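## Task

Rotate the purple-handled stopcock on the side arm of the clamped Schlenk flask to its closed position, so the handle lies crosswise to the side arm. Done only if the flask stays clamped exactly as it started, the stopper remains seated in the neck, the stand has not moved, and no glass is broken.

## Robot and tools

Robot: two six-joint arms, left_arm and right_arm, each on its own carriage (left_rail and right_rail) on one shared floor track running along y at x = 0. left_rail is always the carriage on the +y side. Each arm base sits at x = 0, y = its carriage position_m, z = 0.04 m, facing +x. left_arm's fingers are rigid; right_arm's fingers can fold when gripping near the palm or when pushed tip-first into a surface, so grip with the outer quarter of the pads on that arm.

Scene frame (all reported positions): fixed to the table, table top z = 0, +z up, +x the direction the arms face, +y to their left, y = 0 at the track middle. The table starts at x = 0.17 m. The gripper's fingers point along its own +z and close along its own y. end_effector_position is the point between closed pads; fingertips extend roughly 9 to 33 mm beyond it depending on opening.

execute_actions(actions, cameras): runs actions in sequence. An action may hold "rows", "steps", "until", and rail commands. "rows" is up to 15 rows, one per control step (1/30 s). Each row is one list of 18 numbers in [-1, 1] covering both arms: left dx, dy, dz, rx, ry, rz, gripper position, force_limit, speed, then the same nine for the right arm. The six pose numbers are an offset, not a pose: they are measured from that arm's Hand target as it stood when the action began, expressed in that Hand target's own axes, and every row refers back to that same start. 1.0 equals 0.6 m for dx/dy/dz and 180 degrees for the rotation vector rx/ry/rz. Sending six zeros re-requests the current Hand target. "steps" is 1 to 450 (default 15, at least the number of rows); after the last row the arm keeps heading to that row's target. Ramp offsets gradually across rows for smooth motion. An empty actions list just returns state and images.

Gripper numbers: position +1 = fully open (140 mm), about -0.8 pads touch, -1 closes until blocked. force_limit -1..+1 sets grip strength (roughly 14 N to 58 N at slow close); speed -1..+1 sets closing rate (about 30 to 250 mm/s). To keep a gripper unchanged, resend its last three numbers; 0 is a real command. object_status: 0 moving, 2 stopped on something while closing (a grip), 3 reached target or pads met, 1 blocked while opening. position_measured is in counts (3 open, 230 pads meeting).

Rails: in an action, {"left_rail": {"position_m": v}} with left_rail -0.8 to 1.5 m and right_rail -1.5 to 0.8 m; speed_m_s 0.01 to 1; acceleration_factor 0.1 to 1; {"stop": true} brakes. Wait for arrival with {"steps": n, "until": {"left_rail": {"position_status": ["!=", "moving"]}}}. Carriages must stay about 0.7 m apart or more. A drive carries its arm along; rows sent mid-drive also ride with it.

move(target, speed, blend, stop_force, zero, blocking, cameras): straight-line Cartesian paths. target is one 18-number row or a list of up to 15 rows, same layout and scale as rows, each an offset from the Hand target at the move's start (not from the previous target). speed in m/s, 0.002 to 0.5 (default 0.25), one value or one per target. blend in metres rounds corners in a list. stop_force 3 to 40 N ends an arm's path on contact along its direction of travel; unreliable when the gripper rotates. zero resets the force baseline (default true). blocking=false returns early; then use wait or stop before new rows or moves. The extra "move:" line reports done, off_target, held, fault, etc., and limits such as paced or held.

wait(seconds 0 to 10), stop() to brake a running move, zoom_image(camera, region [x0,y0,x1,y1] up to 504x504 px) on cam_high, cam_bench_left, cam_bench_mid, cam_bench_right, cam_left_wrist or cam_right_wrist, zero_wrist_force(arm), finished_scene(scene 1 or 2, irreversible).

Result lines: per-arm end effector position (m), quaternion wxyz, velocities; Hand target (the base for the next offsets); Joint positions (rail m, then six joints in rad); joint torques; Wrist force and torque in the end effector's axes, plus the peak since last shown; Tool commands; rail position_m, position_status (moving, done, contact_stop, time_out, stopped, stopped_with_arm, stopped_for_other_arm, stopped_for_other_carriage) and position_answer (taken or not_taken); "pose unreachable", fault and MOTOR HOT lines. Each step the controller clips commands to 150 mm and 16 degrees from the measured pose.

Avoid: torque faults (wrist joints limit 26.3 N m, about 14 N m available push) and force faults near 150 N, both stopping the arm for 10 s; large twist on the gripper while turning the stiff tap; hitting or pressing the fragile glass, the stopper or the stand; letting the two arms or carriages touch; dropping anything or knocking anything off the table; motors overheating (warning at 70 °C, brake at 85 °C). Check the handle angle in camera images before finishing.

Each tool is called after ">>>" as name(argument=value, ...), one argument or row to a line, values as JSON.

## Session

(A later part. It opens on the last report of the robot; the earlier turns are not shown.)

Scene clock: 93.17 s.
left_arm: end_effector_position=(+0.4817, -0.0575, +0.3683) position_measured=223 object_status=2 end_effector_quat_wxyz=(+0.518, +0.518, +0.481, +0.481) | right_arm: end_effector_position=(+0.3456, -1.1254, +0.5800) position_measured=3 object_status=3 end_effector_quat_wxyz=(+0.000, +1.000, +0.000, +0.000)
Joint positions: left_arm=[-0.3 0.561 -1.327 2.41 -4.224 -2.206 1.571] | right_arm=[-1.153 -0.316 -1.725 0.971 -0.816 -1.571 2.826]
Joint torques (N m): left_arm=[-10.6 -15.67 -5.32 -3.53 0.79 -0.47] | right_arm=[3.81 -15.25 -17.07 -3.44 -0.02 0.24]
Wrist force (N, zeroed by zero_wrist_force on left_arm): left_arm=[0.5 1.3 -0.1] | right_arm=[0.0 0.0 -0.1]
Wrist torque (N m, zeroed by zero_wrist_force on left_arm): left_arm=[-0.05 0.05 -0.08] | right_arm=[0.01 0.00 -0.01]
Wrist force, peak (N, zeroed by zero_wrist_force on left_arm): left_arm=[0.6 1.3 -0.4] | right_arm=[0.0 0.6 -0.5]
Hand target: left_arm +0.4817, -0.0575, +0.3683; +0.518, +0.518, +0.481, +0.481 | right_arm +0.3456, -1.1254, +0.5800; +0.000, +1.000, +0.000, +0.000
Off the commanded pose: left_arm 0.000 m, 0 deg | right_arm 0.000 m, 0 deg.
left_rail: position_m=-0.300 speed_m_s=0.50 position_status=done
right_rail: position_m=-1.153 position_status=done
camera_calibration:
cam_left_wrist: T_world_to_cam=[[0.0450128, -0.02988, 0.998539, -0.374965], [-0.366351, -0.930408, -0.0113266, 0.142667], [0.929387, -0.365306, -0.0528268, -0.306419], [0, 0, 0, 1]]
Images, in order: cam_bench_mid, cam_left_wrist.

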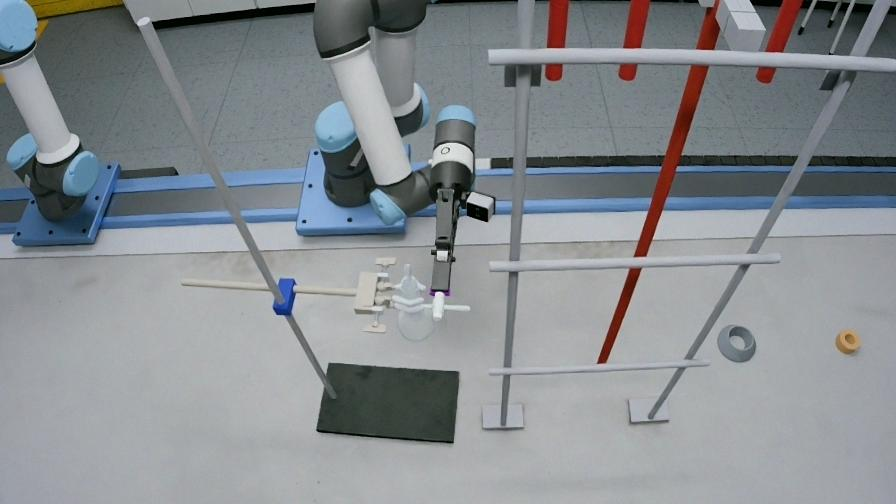

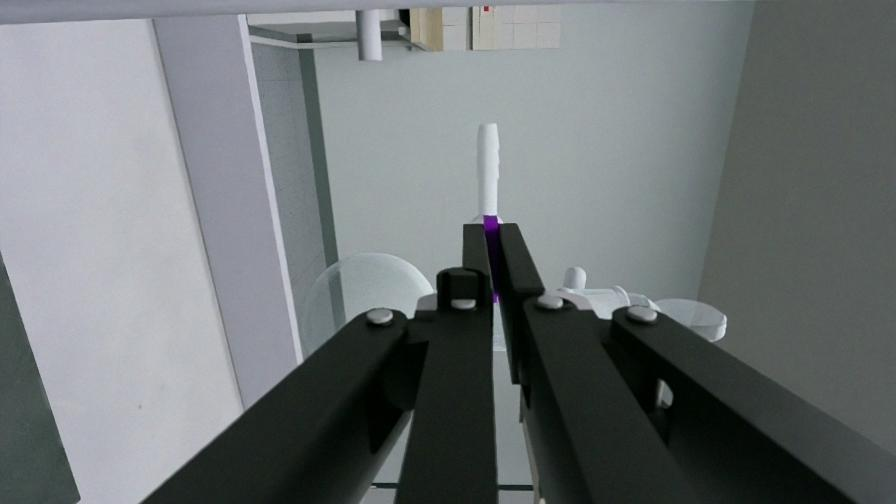

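>>> move(
  target=[0, 0, 0, 0, 0, 0.0278, -1, -1, -1, 0, 0, 0, 0, 0, 0, 1, 1, 1],
  speed=0.05,
  cameras=["cam_left_wrist", "cam_bench_mid"],
)

>>> zoom_image(
  camera="cam_left_wrist",
  region=[420, 180, 560, 320],
)

Scene clock: 95.57 s.
left_arm: end_effector_position=(+0.4817, -0.0575, +0.3682) position_measured=223 object_status=2 end_effector_quat_wxyz=(+0.497, +0.538, +0.458, +0.503) | right_arm: end_effector_position=(+0.3456, -1.1254, +0.5800) position_measured=3 object_status=3 end_effector_quat_wxyz=(+0.000, +1.000, +0.000, +0.000)
Joint positions: left_arm=[-0.3 0.561 -1.327 2.41 -4.224 -2.206 1.658] | right_arm=[-1.153 -0.316 -1.725 0.971 -0.816 -1.571 2.826]
Joint torques (N m): left_arm=[-9.86 -27.69 -11.33 -0.23 0.64 2.03] | right_arm=[3.28 -15.76 -17.28 -3.58 0.05 0.21]
Wrist force (N, zeroed by zero_wrist_force on left_arm): left_arm=[1.4 1.8 -0.2] | right_arm=[-0.1 0.1 -0.2]
Wrist torque (N m, zeroed by zero_wrist_force on left_arm): left_arm=[-0.05 -0.01 -0.09] | right_arm=[0.03 0.02 -0.01]
Wrist force, peak (N, zeroed by zero_wrist_force on left_arm): left_arm=[1.4 1.8 -0.2] | right_arm=[0.0 0.2 -0.7]
Hand target: left_arm +0.4817, -0.0575, +0.3683; +0.496, +0.538, +0.458, +0.503 | right_arm +0.3456, -1.1254, +0.5800; +0.000, +1.000, +0.000, +0.000
Off the commanded pose: left_arm 0.000 m, 0 deg | right_arm 0.000 m, 0 deg.
left_rail: position_m=-0.300 speed_m_s=0.50 position_status=done
right_rail: position_m=-1.153 position_status=done
move: done
camera_calibration:
cam_left_wrist: T_world_to_cam=[[0.0386651, -0.116409, 0.992449, -0.374606], [-0.366015, -0.925816, -0.0943333, 0.173342], [0.929806, -0.359603, -0.078404, -0.29688], [0, 0, 0, 1]]
Images, in order: cam_bench_mid, cam_left_wrist.

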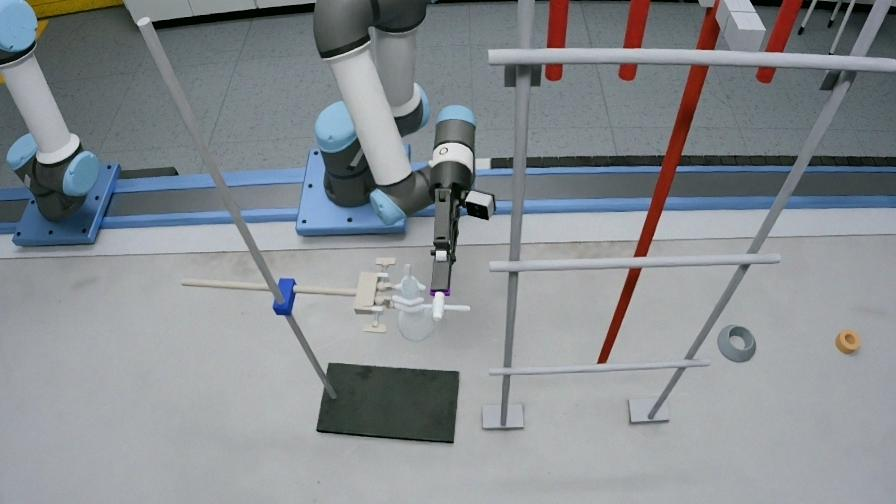

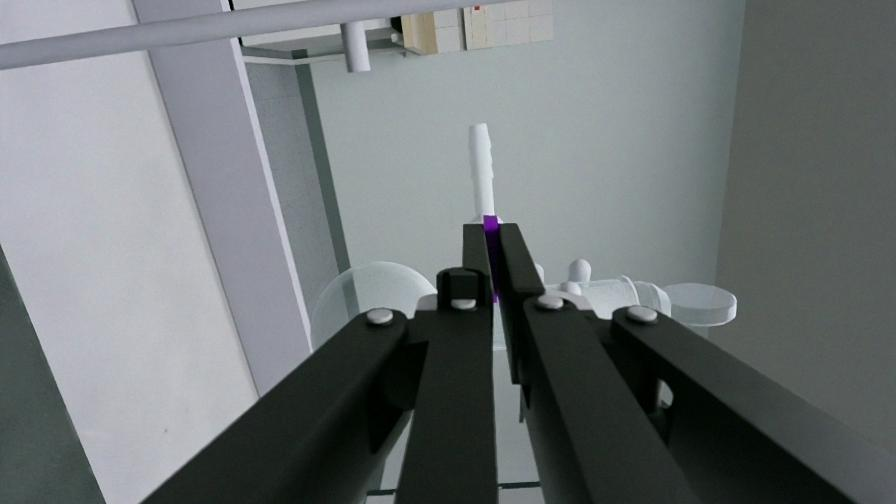

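Scaled by 3.600.

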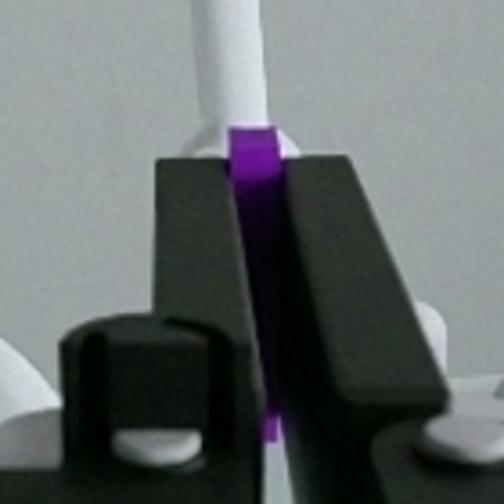

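>>> move(
  target=[0, 0, 0, 0, 0, 0.0833, -1, -1, -1, 0, 0, 0, 0, 0, 0, 1, 1, 1],
  speed=0.08,
  cameras=["cam_left_wrist"],
)

>>> zoom_image(
  camera="cam_left_wrist",
  region=[420, 180, 560, 320],
)

Scene clock: 98.23 s.
left_arm: end_effector_position=(+0.4817, -0.0575, +0.3683) position_measured=223 object_status=2 end_effector_quat_wxyz=(+0.427, +0.594, +0.384, +0.564) | right_arm: end_effector_position=(+0.3456, -1.1254, +0.5800) position_measured=3 object_status=3 end_effector_quat_wxyz=(+0.000, +1.000, +0.000, +0.000)
Joint positions: left_arm=[-0.3 0.561 -1.327 2.41 -4.224 -2.206 1.92] | right_arm=[-1.153 -0.316 -1.725 0.971 -0.816 -1.571 2.826]
Joint torques (N m): left_arm=[-9.44 -30.9 -18.7 0.27 -0.14 2.44] | right_arm=[3.01 -15.18 -17.38 -3.43 -0.11 0.34]
Wrist force (N, zeroed by zero_wrist_force on left_arm): left_arm=[2.6 1.1 0.1] | right_arm=[0.3 0.0 0.1]
Wrist torque (N m, zeroed by zero_wrist_force on left_arm): left_arm=[-0.15 -0.05 0.05] | right_arm=[0.01 -0.05 -0.01]
Wrist force, peak (N, zeroed by zero_wrist_force on left_arm): left_arm=[2.9 1.2 0.1] | right_arm=[0.5 0.3 -0.6]
Hand target: left_arm +0.4817, -0.0575, +0.3683; +0.427, +0.594, +0.384, +0.564 | right_arm +0.3456, -1.1254, +0.5800; +0.000, +1.000, +0.000, +0.000
Off the commanded pose: left_arm 0.000 m, 0 deg | right_arm 0.000 m, 0 deg.
left_rail: position_m=-0.300 speed_m_s=0.50 position_status=done
right_rail: position_m=-1.153 position_status=done
move: done
camera_calibration:
cam_left_wrist: T_world_to_cam=[[0.0201384, -0.368618, 0.929363, -0.356966], [-0.361858, -0.869219, -0.336922, 0.263941], [0.932015, -0.329513, -0.150892, -0.269525], [0, 0, 0, 1]]
Images, in order: cam_left_wrist.

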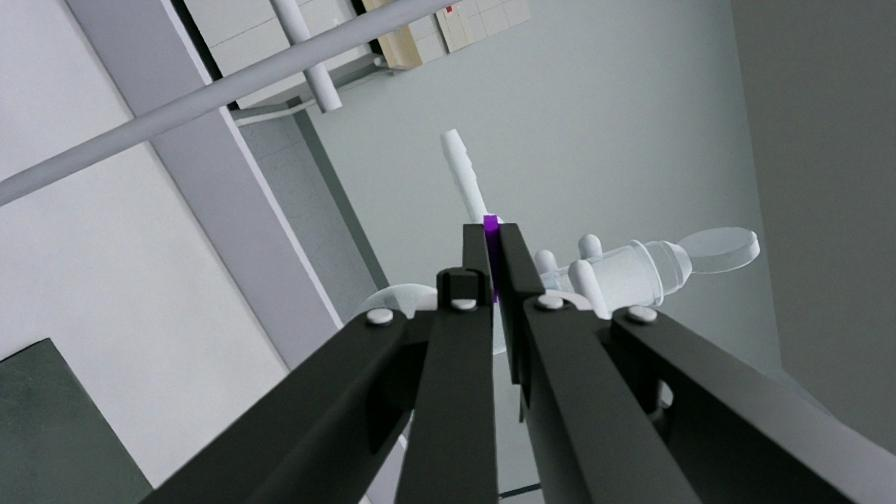

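Scaled by 3.600.

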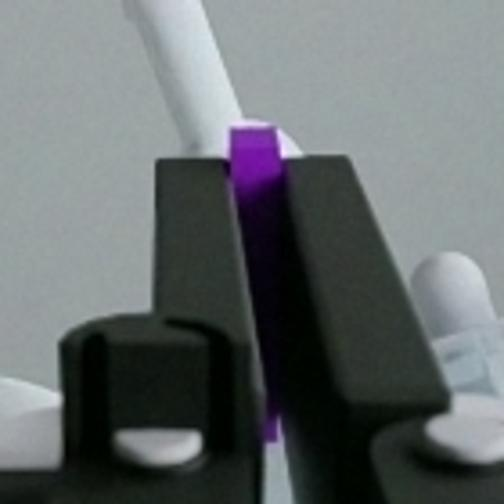

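>>> move(
  target=[0, 0, 0, 0, 0, 0.1111, -1, -1, -1, 0, 0, 0, 0, 0, 0, 1, 1, 1],
  speed=0.1,
  cameras=["cam_left_wrist"],
)

>>> zoom_image(
  camera="cam_left_wrist",
  region=[420, 180, 560, 320],
)

Scene clock: 100.83 s.
left_arm: end_effector_position=(+0.4817, -0.0575, +0.3683) position_measured=223 object_status=2 end_effector_quat_wxyz=(+0.322, +0.651, +0.275, +0.629) | right_arm: end_effector_position=(+0.3456, -1.1254, +0.5800) position_measured=3 object_status=3 end_effector_quat_wxyz=(+0.000, +1.000, +0.000, +0.000)
Joint positions: left_arm=[-0.3 0.561 -1.327 2.41 -4.224 -2.206 2.269] | right_arm=[-1.153 -0.316 -1.725 0.971 -0.816 -1.571 2.826]
Joint torques (N m): left_arm=[-6.42 -30.59 -17.4 0.26 -1.5 2.21] | right_arm=[2.97 -15.53 -16.47 -3.6 -0.12 0.28]
Wrist force (N, zeroed by zero_wrist_force on left_arm): left_arm=[3.7 0.2 0.5] | right_arm=[0.1 0.1 -0.1]
Wrist torque (N m, zeroed by zero_wrist_force on left_arm): left_arm=[-0.14 -0.06 0.27] | right_arm=[0.03 -0.02 0.00]
Wrist force, peak (N, zeroed by zero_wrist_force on left_arm): left_arm=[4.2 0.1 0.4] | right_arm=[0.2 0.6 0.2]
Hand target: left_arm +0.4817, -0.0575, +0.3683; +0.322, +0.651, +0.275, +0.629 | right_arm +0.3456, -1.1254, +0.5800; +0.000, +1.000, +0.000, +0.000
Off the commanded pose: left_arm 0.000 m, 0 deg | right_arm 0.000 m, 0 deg.
left_rail: position_m=-0.300 speed_m_s=0.50 position_status=done
right_rail: position_m=-1.153 position_status=done
move: done
camera_calibration:
cam_left_wrist: T_world_to_cam=[[-0.00154791, -0.663608, 0.748079, -0.296735], [-0.349461, -0.700555, -0.622174, 0.372722], [0.93695, -0.262387, -0.230821, -0.238602], [0, 0, 0, 1]]
Images, in order: cam_left_wrist.

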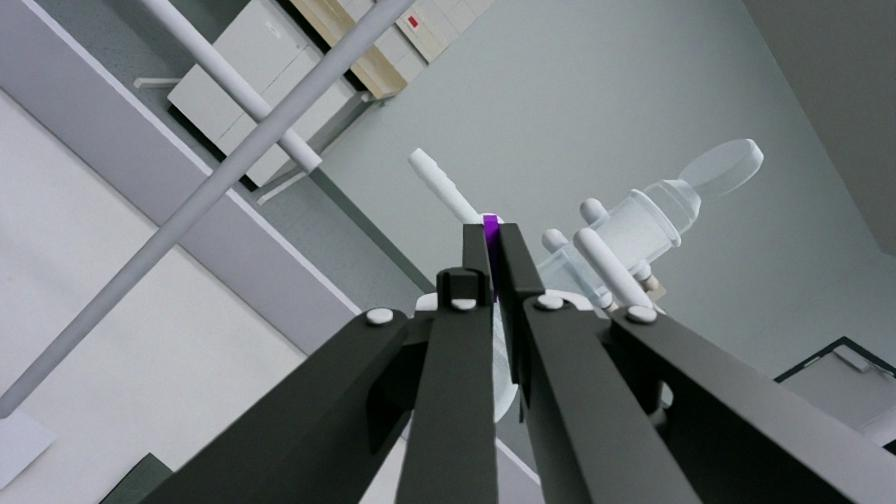

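Scaled by 3.600.

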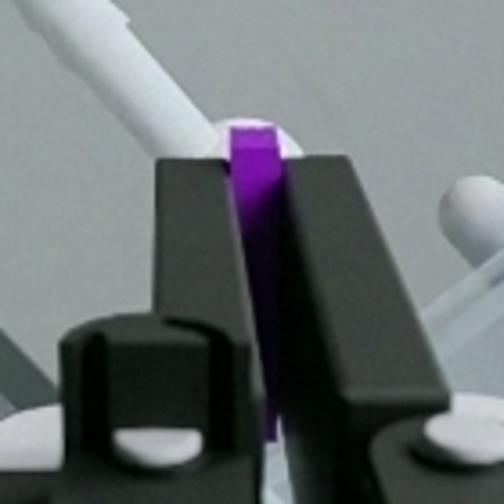

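>>> move(
  target=[0, 0, 0, 0, 0, 0.1389, -1, -1, -1, 0, 0, 0, 0, 0, 0, 1, 1, 1],
  speed=0.12,
  cameras=["cam_left_wrist", "cam_bench_mid"],
)

>>> zoom_image(
  camera="cam_left_wrist",
  region=[420, 180, 560, 320],
)

Scene clock: 103.77 s.
left_arm: end_effector_position=(+0.4817, -0.0575, +0.3683) position_measured=223 object_status=2 end_effector_quat_wxyz=(+0.178, +0.695, +0.128, +0.684) | right_arm: end_effector_position=(+0.3456, -1.1254, +0.5800) position_measured=3 object_status=3 end_effector_quat_wxyz=(+0.000, +1.000, +0.000, +0.000)
Joint positions: left_arm=[-0.3 0.561 -1.327 2.41 -4.224 -2.206 2.705] | right_arm=[-1.153 -0.316 -1.725 0.971 -0.816 -1.571 2.826]
Joint torques (N m): left_arm=[-2.23 -30.34 -14.32 0.29 -0.99 2.27] | right_arm=[3.29 -15.39 -16.75 -3.53 -0.09 0.16]
Wrist force (N, zeroed by zero_wrist_force on left_arm): left_arm=[4.6 -1.1 0.7] | right_arm=[-0.1 0.2 -0.3]
Wrist torque (N m, zeroed by zero_wrist_force on left_arm): left_arm=[-0.15 -0.05 0.57] | right_arm=[0.03 0.02 0.00]
Wrist force, peak (N, zeroed by zero_wrist_force on left_arm): left_arm=[5.2 -1.1 0.9] | right_arm=[0.2 0.5 -0.4]
Hand target: left_arm +0.4817, -0.0575, +0.3683; +0.178, +0.695, +0.128, +0.684 | right_arm +0.3456, -1.1254, +0.5800; +0.000, +1.000, +0.000, +0.000
Off the commanded pose: left_arm 0.000 m, 0 deg | right_arm 0.000 m, 0 deg.
left_rail: position_m=-0.300 speed_m_s=0.50 position_status=done
right_rail: position_m=-1.153 position_status=done
move: done
camera_calibration:
cam_left_wrist: T_world_to_cam=[[-0.0201892, -0.917064, 0.398229, -0.173496], [-0.325199, -0.370627, -0.869989, 0.471288], [0.94543, -0.147068, -0.290746, -0.213987], [0, 0, 0, 1]]
Images, in order: cam_bench_mid, cam_left_wrist.

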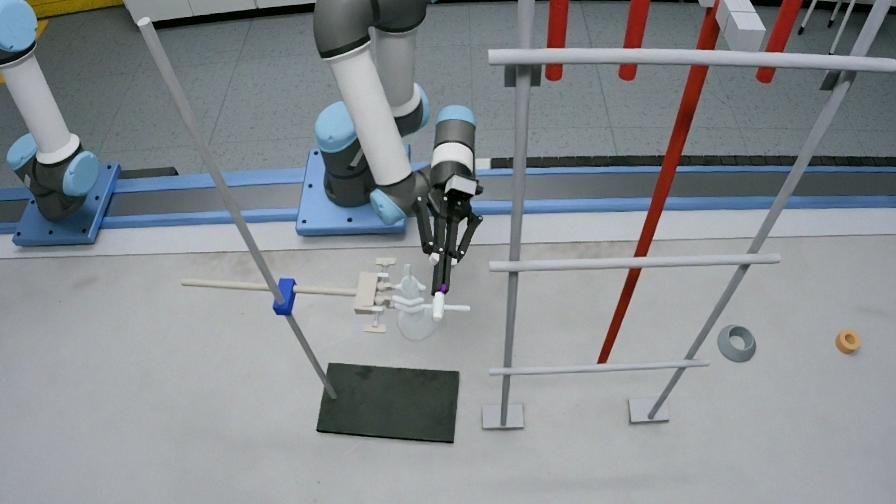

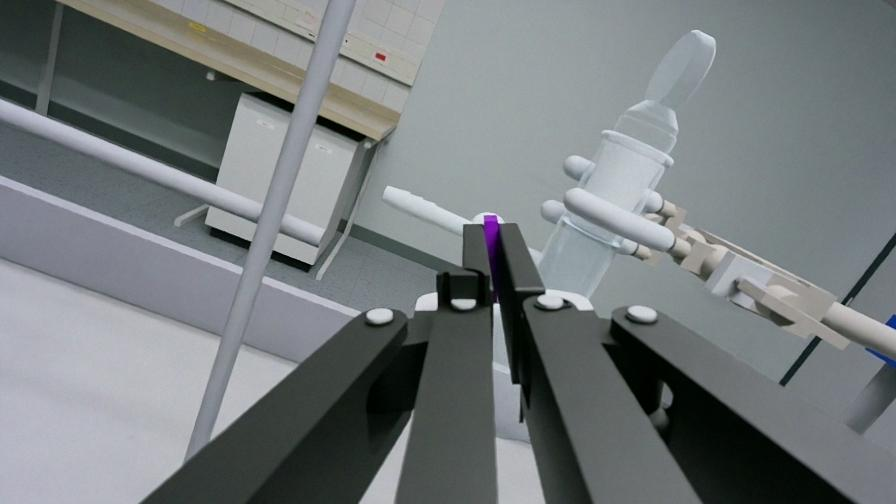

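Scaled by 3.600.

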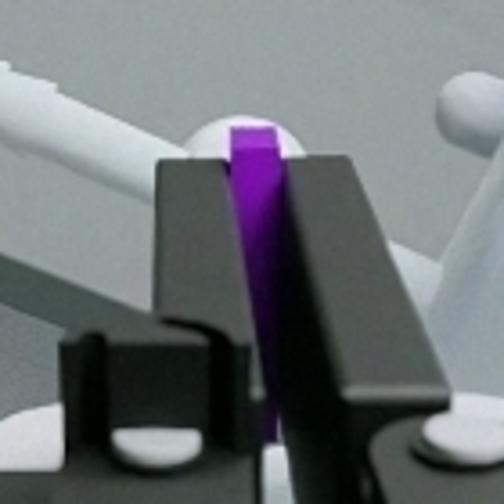

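>>> move(
  target=[0, 0, 0, 0, 0, 0.1111, -1, -1, -1, 0, 0, 0, 0, 0, 0, 1, 1, 1],
  speed=0.12,
  cameras=["cam_left_wrist"],
)

>>> zoom_image(
  camera="cam_left_wrist",
  region=[380, 140, 600, 320],
)

Scene clock: 106.27 s.
left_arm: end_effector_position=(+0.4817, -0.0575, +0.3683) position_measured=223 object_status=2 end_effector_quat_wxyz=(+0.057, +0.707, +0.005, +0.705) | right_arm: end_effector_position=(+0.3456, -1.1254, +0.5800) position_measured=3 object_status=3 end_effector_quat_wxyz=(+0.000, +1.000, +0.000, +0.000)
Joint positions: left_arm=[-0.3 0.561 -1.327 2.41 -4.224 -2.206 3.054] | right_arm=[-1.153 -0.316 -1.725 0.971 -0.816 -1.571 2.826]
Joint torques (N m): left_arm=[1.49 -30.38 -3.59 0.4 0.98 2.23] | right_arm=[3.57 -15.91 -17.67 -3.57 0 0]
Wrist force (N, zeroed by zero_wrist_force on left_arm): left_arm=[5.0 -2.1 1.5] | right_arm=[0.2 0.1 -0.3]
Wrist torque (N m, zeroed by zero_wrist_force on left_arm): left_arm=[-0.13 -0.05 0.79] | right_arm=[0.02 -0.03 0.00]
Wrist force, peak (N, zeroed by zero_wrist_force on left_arm): left_arm=[5.2 -1.9 1.2] | right_arm=[0.3 0.6 -0.2]
Hand target: left_arm +0.4817, -0.0575, +0.3683; +0.057, +0.707, +0.005, +0.705 | right_arm +0.3456, -1.1254, +0.5800; +0.000, +1.000, +0.000, +0.000
Off the commanded pose: left_arm 0.000 m, 0 deg | right_arm 0.000 m, 0 deg.
left_rail: position_m=-0.300 speed_m_s=0.50 position_status=done
right_rail: position_m=-1.153 position_status=done
move: done
camera_calibration:
cam_left_wrist: T_world_to_cam=[[-0.0261041, -0.9978, 0.0609334, -0.0510662], [-0.30167, -0.0502496, -0.952087, 0.508605], [0.953055, -0.0432352, -0.299695, -0.208392], [0, 0, 0, 1]]
Images, in order: cam_left_wrist.

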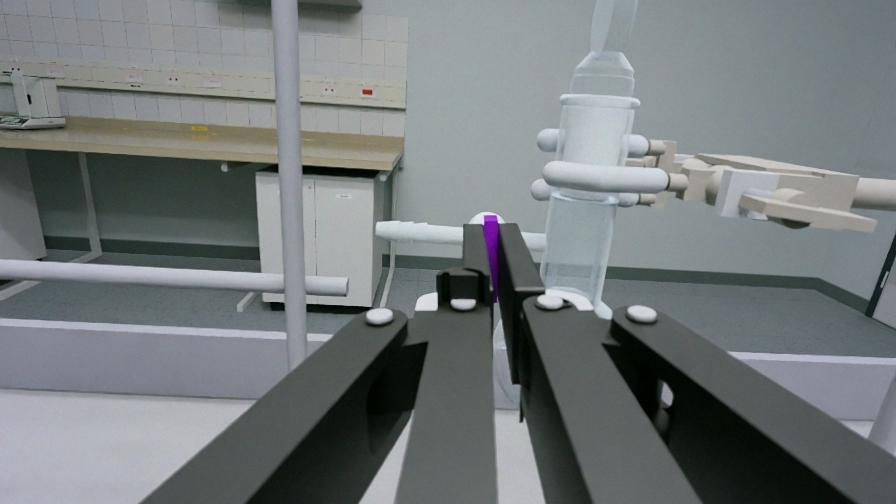

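Scaled by 2.291.

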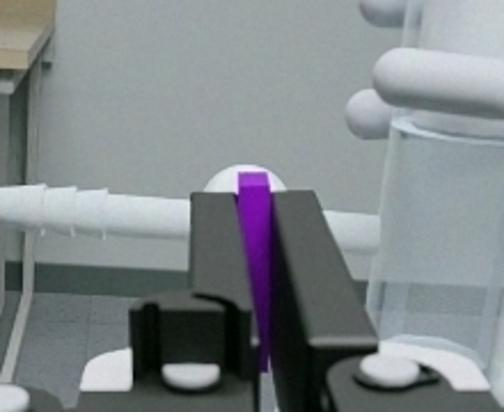

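>>> move(
  target=[0, 0, 0, 0, 0, 0.0278, -1, -1, -1, 0, 0, 0, 0, 0, 0, 1, 1, 1],
  speed=0.08,
  cameras=["cam_left_wrist", "cam_bench_mid", "cam_high", "cam_bench_right"],
)

>>> zoom_image(
  camera="cam_left_wrist",
  region=[380, 140, 600, 320],
)

Scene clock: 107.97 s.
left_arm: end_effector_position=(+0.4817, -0.0575, +0.3682) position_measured=223 object_status=2 end_effector_quat_wxyz=(+0.026, +0.707, -0.026, +0.707) | right_arm: end_effector_position=(+0.3456, -1.1254, +0.5800) position_measured=3 object_status=3 end_effector_quat_wxyz=(+0.000, +1.000, +0.000, +0.000)
Joint positions: left_arm=[-0.3 0.561 -1.327 2.41 -4.224 -2.206 3.141] | right_arm=[-1.153 -0.316 -1.725 0.971 -0.816 -1.571 2.826]
Joint torques (N m): left_arm=[1.53 -30.3 -7.36 0.51 1.32 2.3] | right_arm=[3.56 -15.52 -17.22 -3.47 -0.11 0.28]
Wrist force (N, zeroed by zero_wrist_force on left_arm): left_arm=[5.1 -2.4 1.8] | right_arm=[0.1 0.2 -0.2]
Wrist torque (N m, zeroed by zero_wrist_force on left_arm): left_arm=[-0.13 0.01 0.83] | right_arm=[0.03 -0.03 0.00]
Wrist force, peak (N, zeroed by zero_wrist_force on left_arm): left_arm=[5.1 -2.4 1.8] | right_arm=[0.2 0.3 -0.5]
Hand target: left_arm +0.4817, -0.0575, +0.3683; +0.026, +0.707, -0.026, +0.707 | right_arm +0.3456, -1.1254, +0.5800; +0.000, +1.000, +0.000, +0.000
Off the commanded pose: left_arm 0.000 m, 0 deg | right_arm 0.000 m, 0 deg.
left_rail: position_m=-0.300 speed_m_s=0.50 position_status=done
right_rail: position_m=-1.153 position_status=done
move: done
camera_calibration:
cam_left_wrist: T_world_to_cam=[[-0.0261962, -0.999313, -0.0262183, -0.0190088], [-0.295652, 0.0327989, -0.954732, 0.5114], [0.954936, -0.0172589, -0.296308, -0.209068], [0, 0, 0, 1]]
Images, in order: cam_high, cam_bench_mid, cam_bench_right, cam_left_wrist.

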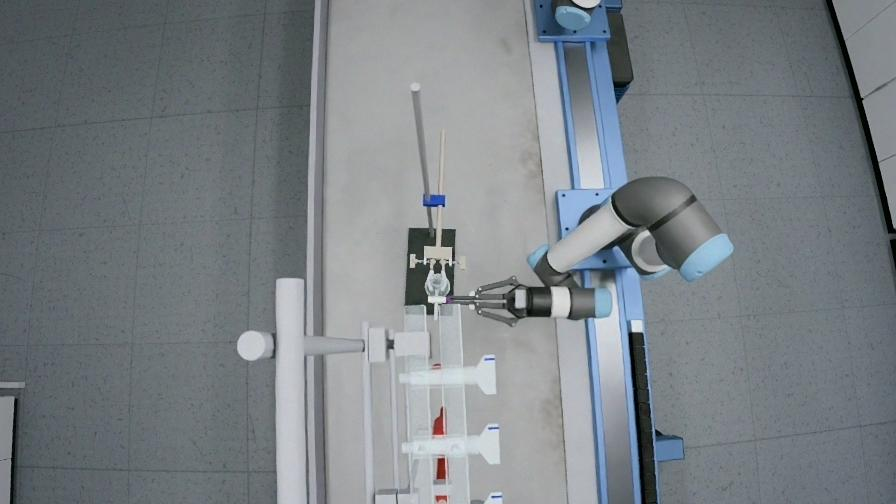

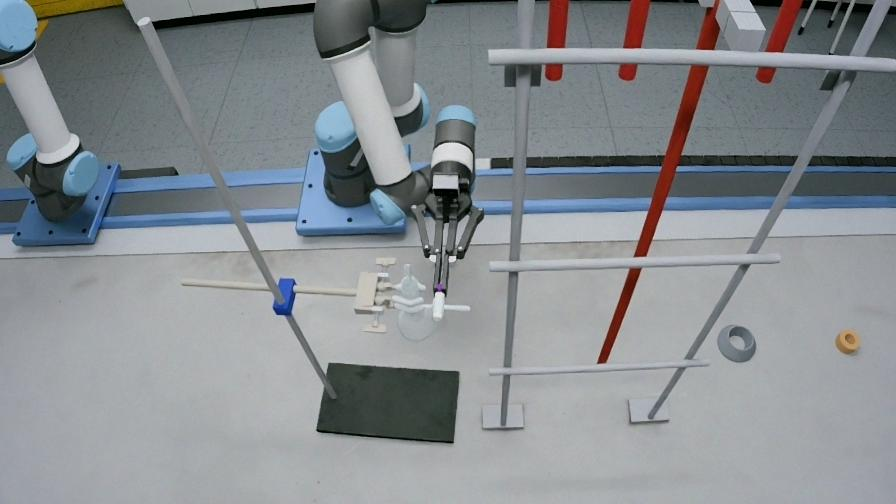

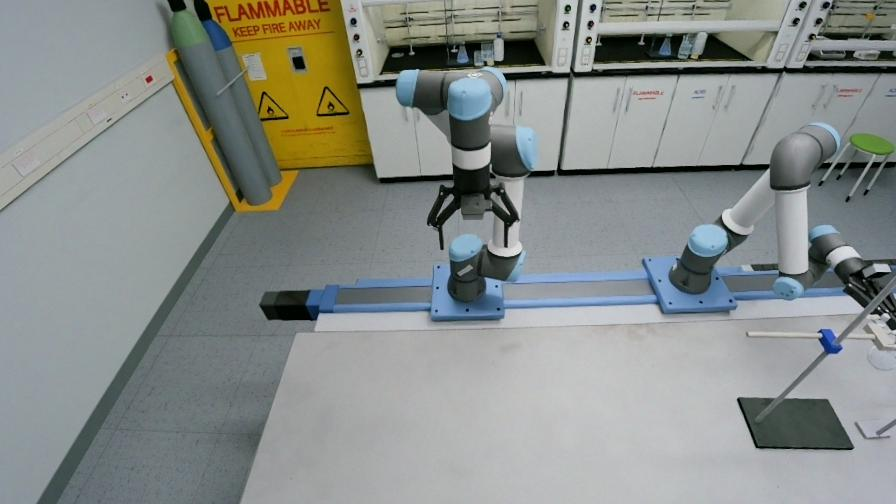

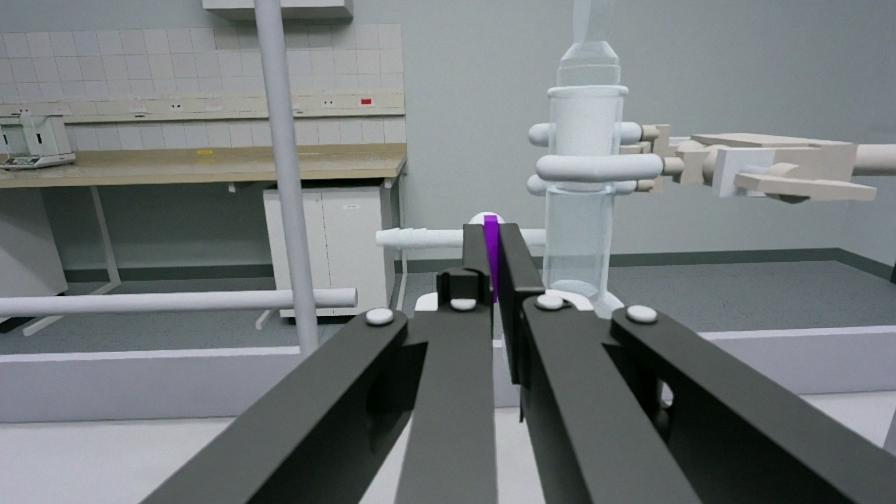

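Scaled by 2.291.

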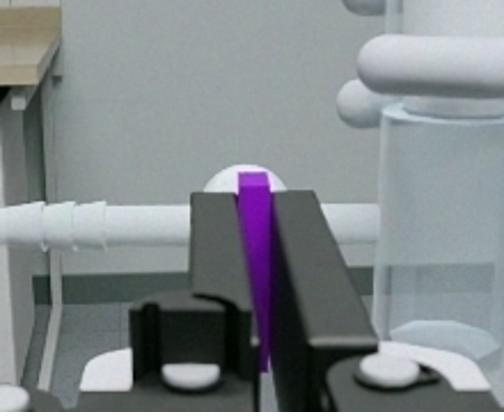

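>>> execute_actions(
  actions=[
    {"rows": [[0,0,0,0,0,0,-0.62,-1,-1,0,0,0,0,0,0,1,1,1]], "steps": 40},
  ],
  cameras=["cam_left_wrist"],
)

>>> zoom_image(
  camera="cam_left_wrist",
  region=[360, 150, 620, 330],
)

Scene clock: 110.37 s.
left_arm: end_effector_position=(+0.4817, -0.0575, +0.3683) position_measured=208 object_status=3 end_effector_quat_wxyz=(+0.026, +0.707, -0.026, +0.707) | right_arm: end_effector_position=(+0.3456, -1.1254, +0.5800) position_measured=3 object_status=3 end_effector_quat_wxyz=(+0.000, +1.000, +0.000, +0.000)
Joint positions: left_arm=[-0.3 0.561 -1.327 2.41 -4.224 -2.206 3.142] | right_arm=[-1.153 -0.316 -1.725 0.971 -0.816 -1.571 2.826]
Joint torques (N m): left_arm=[2.22 -31.39 -8.54 -3.09 1.37 1.22] | right_arm=[3.68 -15.69 -17.77 -3.39 0.01 0.24]
Wrist force (N, zeroed by zero_wrist_force on left_arm): left_arm=[2.7 -2.8 1.7] | right_arm=[0.0 0.0 -0.1]
Wrist torque (N m, zeroed by zero_wrist_force on left_arm): left_arm=[-0.08 -0.14 0.98] | right_arm=[-0.01 -0.01 -0.01]
Wrist force, peak (N, zeroed by zero_wrist_force on left_arm): left_arm=[5.2 -2.3 1.6] | right_arm=[0.5 0.5 -0.2]
Hand target: left_arm +0.4817, -0.0575, +0.3683; +0.026, +0.707, -0.026, +0.707 | right_arm +0.3456, -1.1254, +0.5800; +0.000, +1.000, +0.000, +0.000
Off the commanded pose: left_arm 0.000 m, 0 deg | right_arm 0.000 m, 0 deg.
left_rail: position_m=-0.300 speed_m_s=0.50 position_status=done
right_rail: position_m=-1.153 position_status=done
camera_calibration:
cam_left_wrist: T_world_to_cam=[[-0.0261947, -0.999306, -0.0264994, -0.0189067], [-0.295594, 0.0330661, -0.954741, 0.511435], [0.954954, -0.0171761, -0.296255, -0.209066], [0, 0, 0, 1]]
Images, in order: cam_left_wrist.

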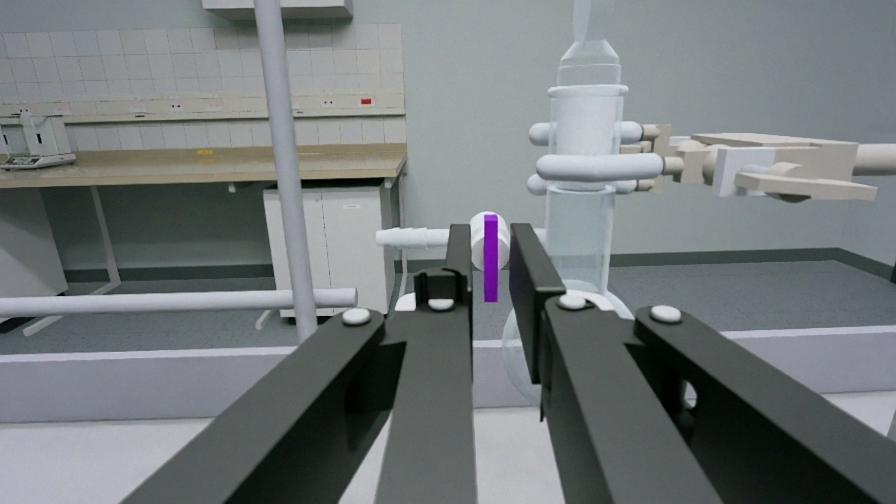

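Scaled by 1.938.

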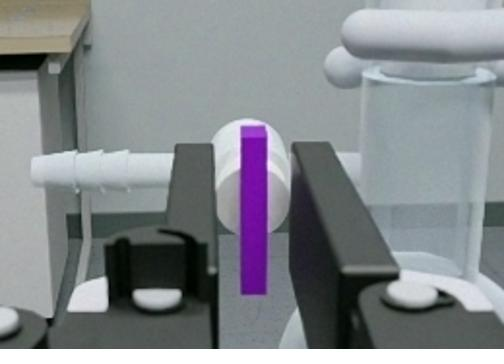

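>>> move(
  target=[
    [0, 0, -0.02, 0, 0, 0, -0.62, -1, -1, 0, 0, 0, 0, 0, 0, 1, 1, 1],
    [0, 0, -0.1667, 0, 0, 0, -0.62, -1, -1, 0, 0, 0, 0, 0, 0, 1, 1, 1],
  ],
  speed=[0.05, 0.2],
  blend=0.01,
)

>>> zoom_image(
  camera="cam_left_wrist",
  region=[360, 150, 620, 330],
)

>>> zoom_image(
  camera="cam_bench_mid",
  region=[340, 240, 500, 350],
)

Scene clock: 112.60 s.
left_arm: end_effector_position=(+0.3820, -0.0502, +0.3683) position_measured=208 object_status=3 end_effector_quat_wxyz=(+0.026, +0.707, -0.026, +0.707) | right_arm: end_effector_position=(+0.3456, -1.1254, +0.5800) position_measured=3 object_status=3 end_effector_quat_wxyz=(+0.000, +1.000, +0.000, +0.000)
Joint positions: left_arm=[-0.3 0.821 -1.392 2.507 -4.257 -2.465 3.142] | right_arm=[-1.153 -0.316 -1.725 0.971 -0.816 -1.571 2.826]
Joint torques (N m): left_arm=[10.51 -12.24 -22.04 -0.85 -1.62 0.92] | right_arm=[3.14 -16.34 -17.25 -3.32 -0.07 0.23]
Wrist force (N, zeroed by zero_wrist_force on left_arm): left_arm=[2.5 -2.7 1.6] | right_arm=[0.2 0.2 0.0]
Wrist torque (N m, zeroed by zero_wrist_force on left_arm): left_arm=[-0.03 -0.09 0.98] | right_arm=[0.06 -0.04 0.00]
Wrist force, peak (N, zeroed by zero_wrist_force on left_arm): left_arm=[2.5 -2.9 2.7] | right_arm=[0.7 0.1 -0.6]
Hand target: left_arm +0.3820, -0.0502, +0.3683; +0.026, +0.707, -0.026, +0.707 | right_arm +0.3456, -1.1254, +0.5800; +0.000, +1.000, +0.000, +0.000
Off the commanded pose: left_arm 0.000 m, 0 deg | right_arm 0.000 m, 0 deg.
left_rail: position_m=-0.300 speed_m_s=0.50 position_status=done
right_rail: position_m=-1.153 position_status=done
move: done; blend cut to 0.006 m at target 1
camera_calibration:
cam_left_wrist: T_world_to_cam=[[-0.0261611, -0.999306, -0.0265128, -0.0142689], [-0.295549, 0.033068, -0.954755, 0.481709], [0.954969, -0.0171416, -0.296209, -0.113696], [0, 0, 0, 1]]
cam_right_wrist: T_world_to_cam=[[-0.0312722, -0.999466, 0.00942935, -1.10753], [-0.949091, 0.0326519, 0.313305, 0.195259], [-0.313446, 0.000848433, -0.949606, 0.804802], [0, 0, 0, 1]]

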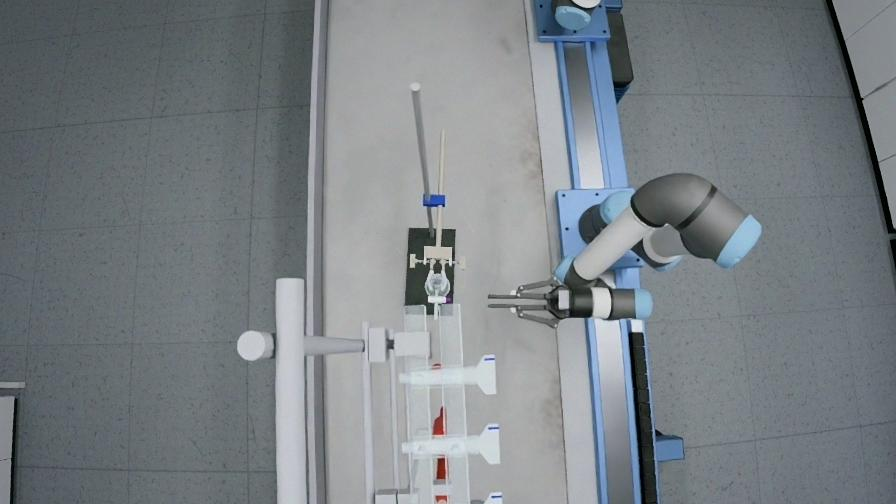

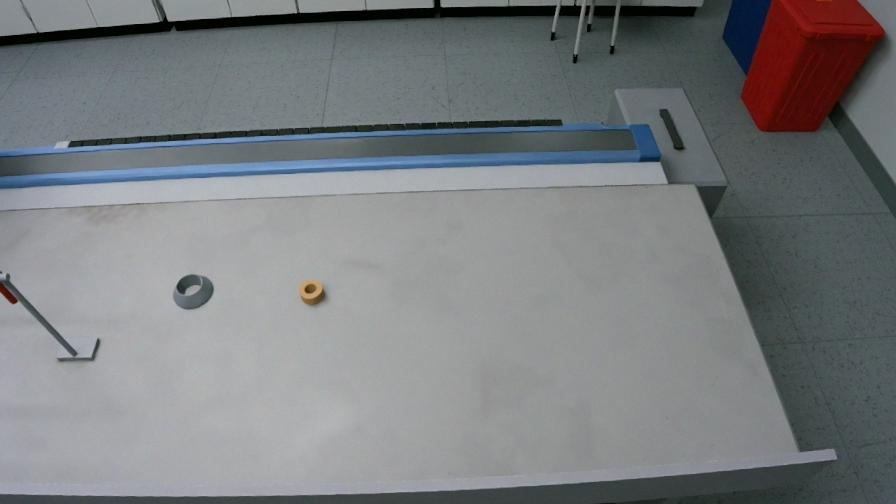

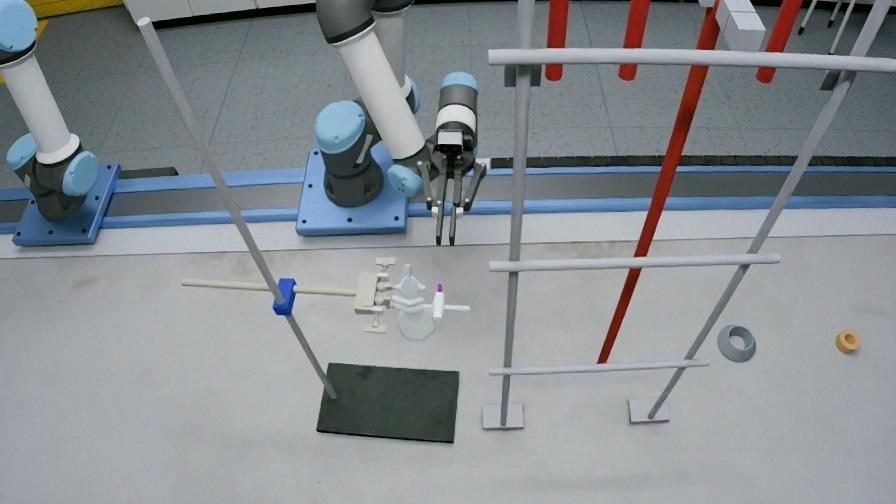

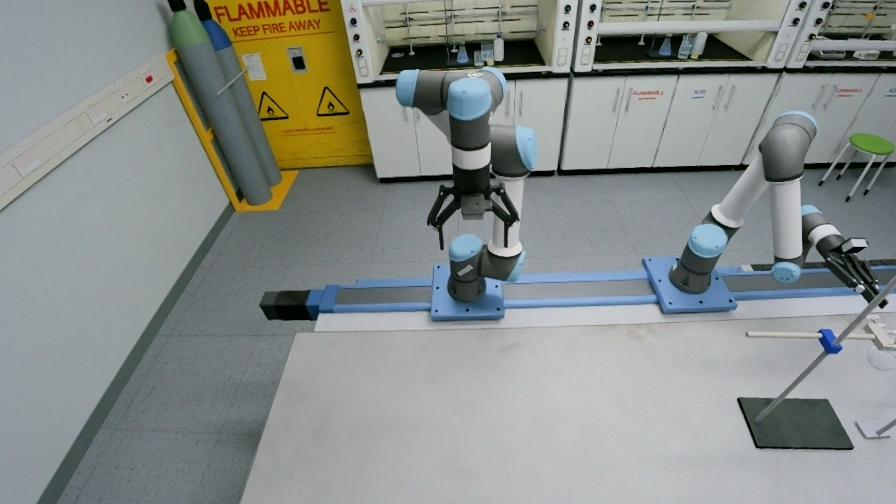

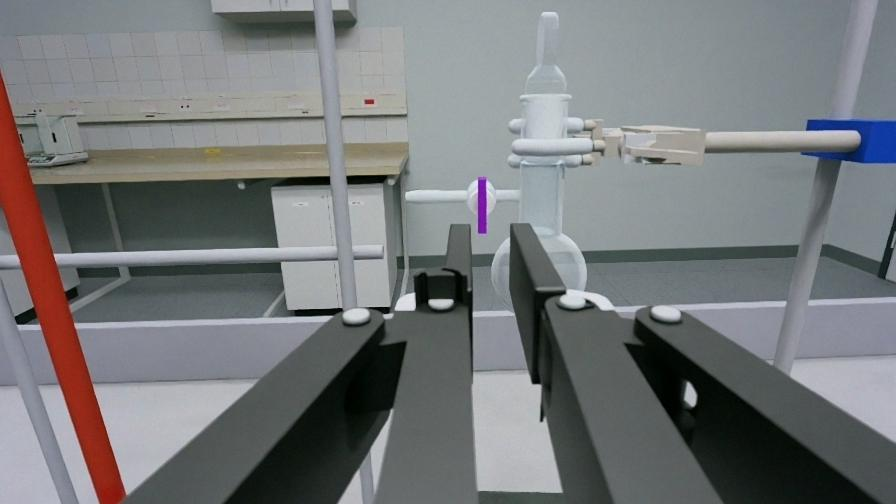

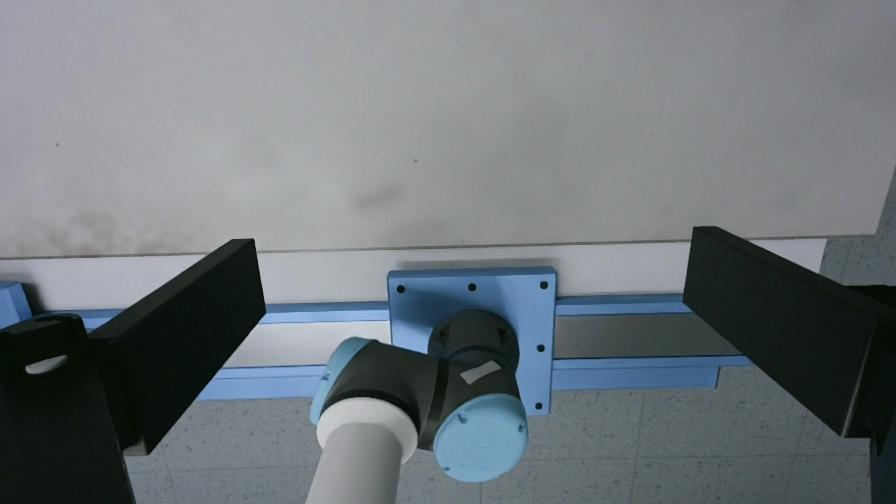

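Scaled by 1.938.

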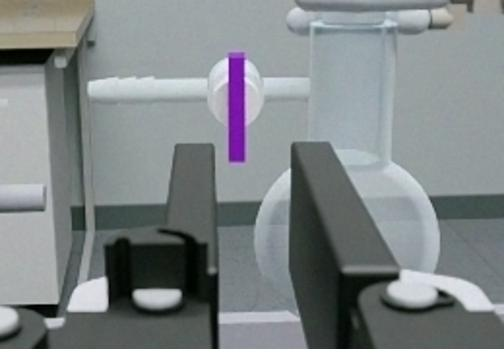

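Scaled by 3.150.

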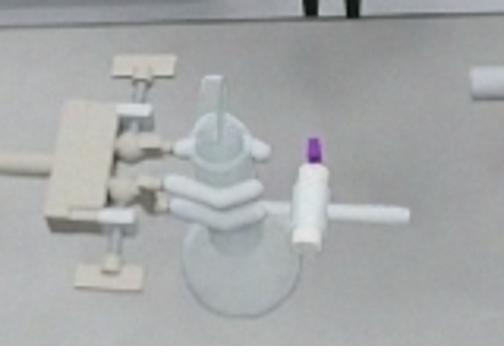

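>>> zoom_image(
  camera="cam_left_wrist",
  region=[395, 165, 535, 245],
)

Scaled by 3.600.

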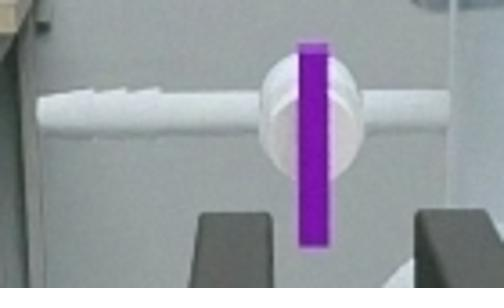

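>>> finished_scene(
  scene=1,
)

The scene is finished: the task was done.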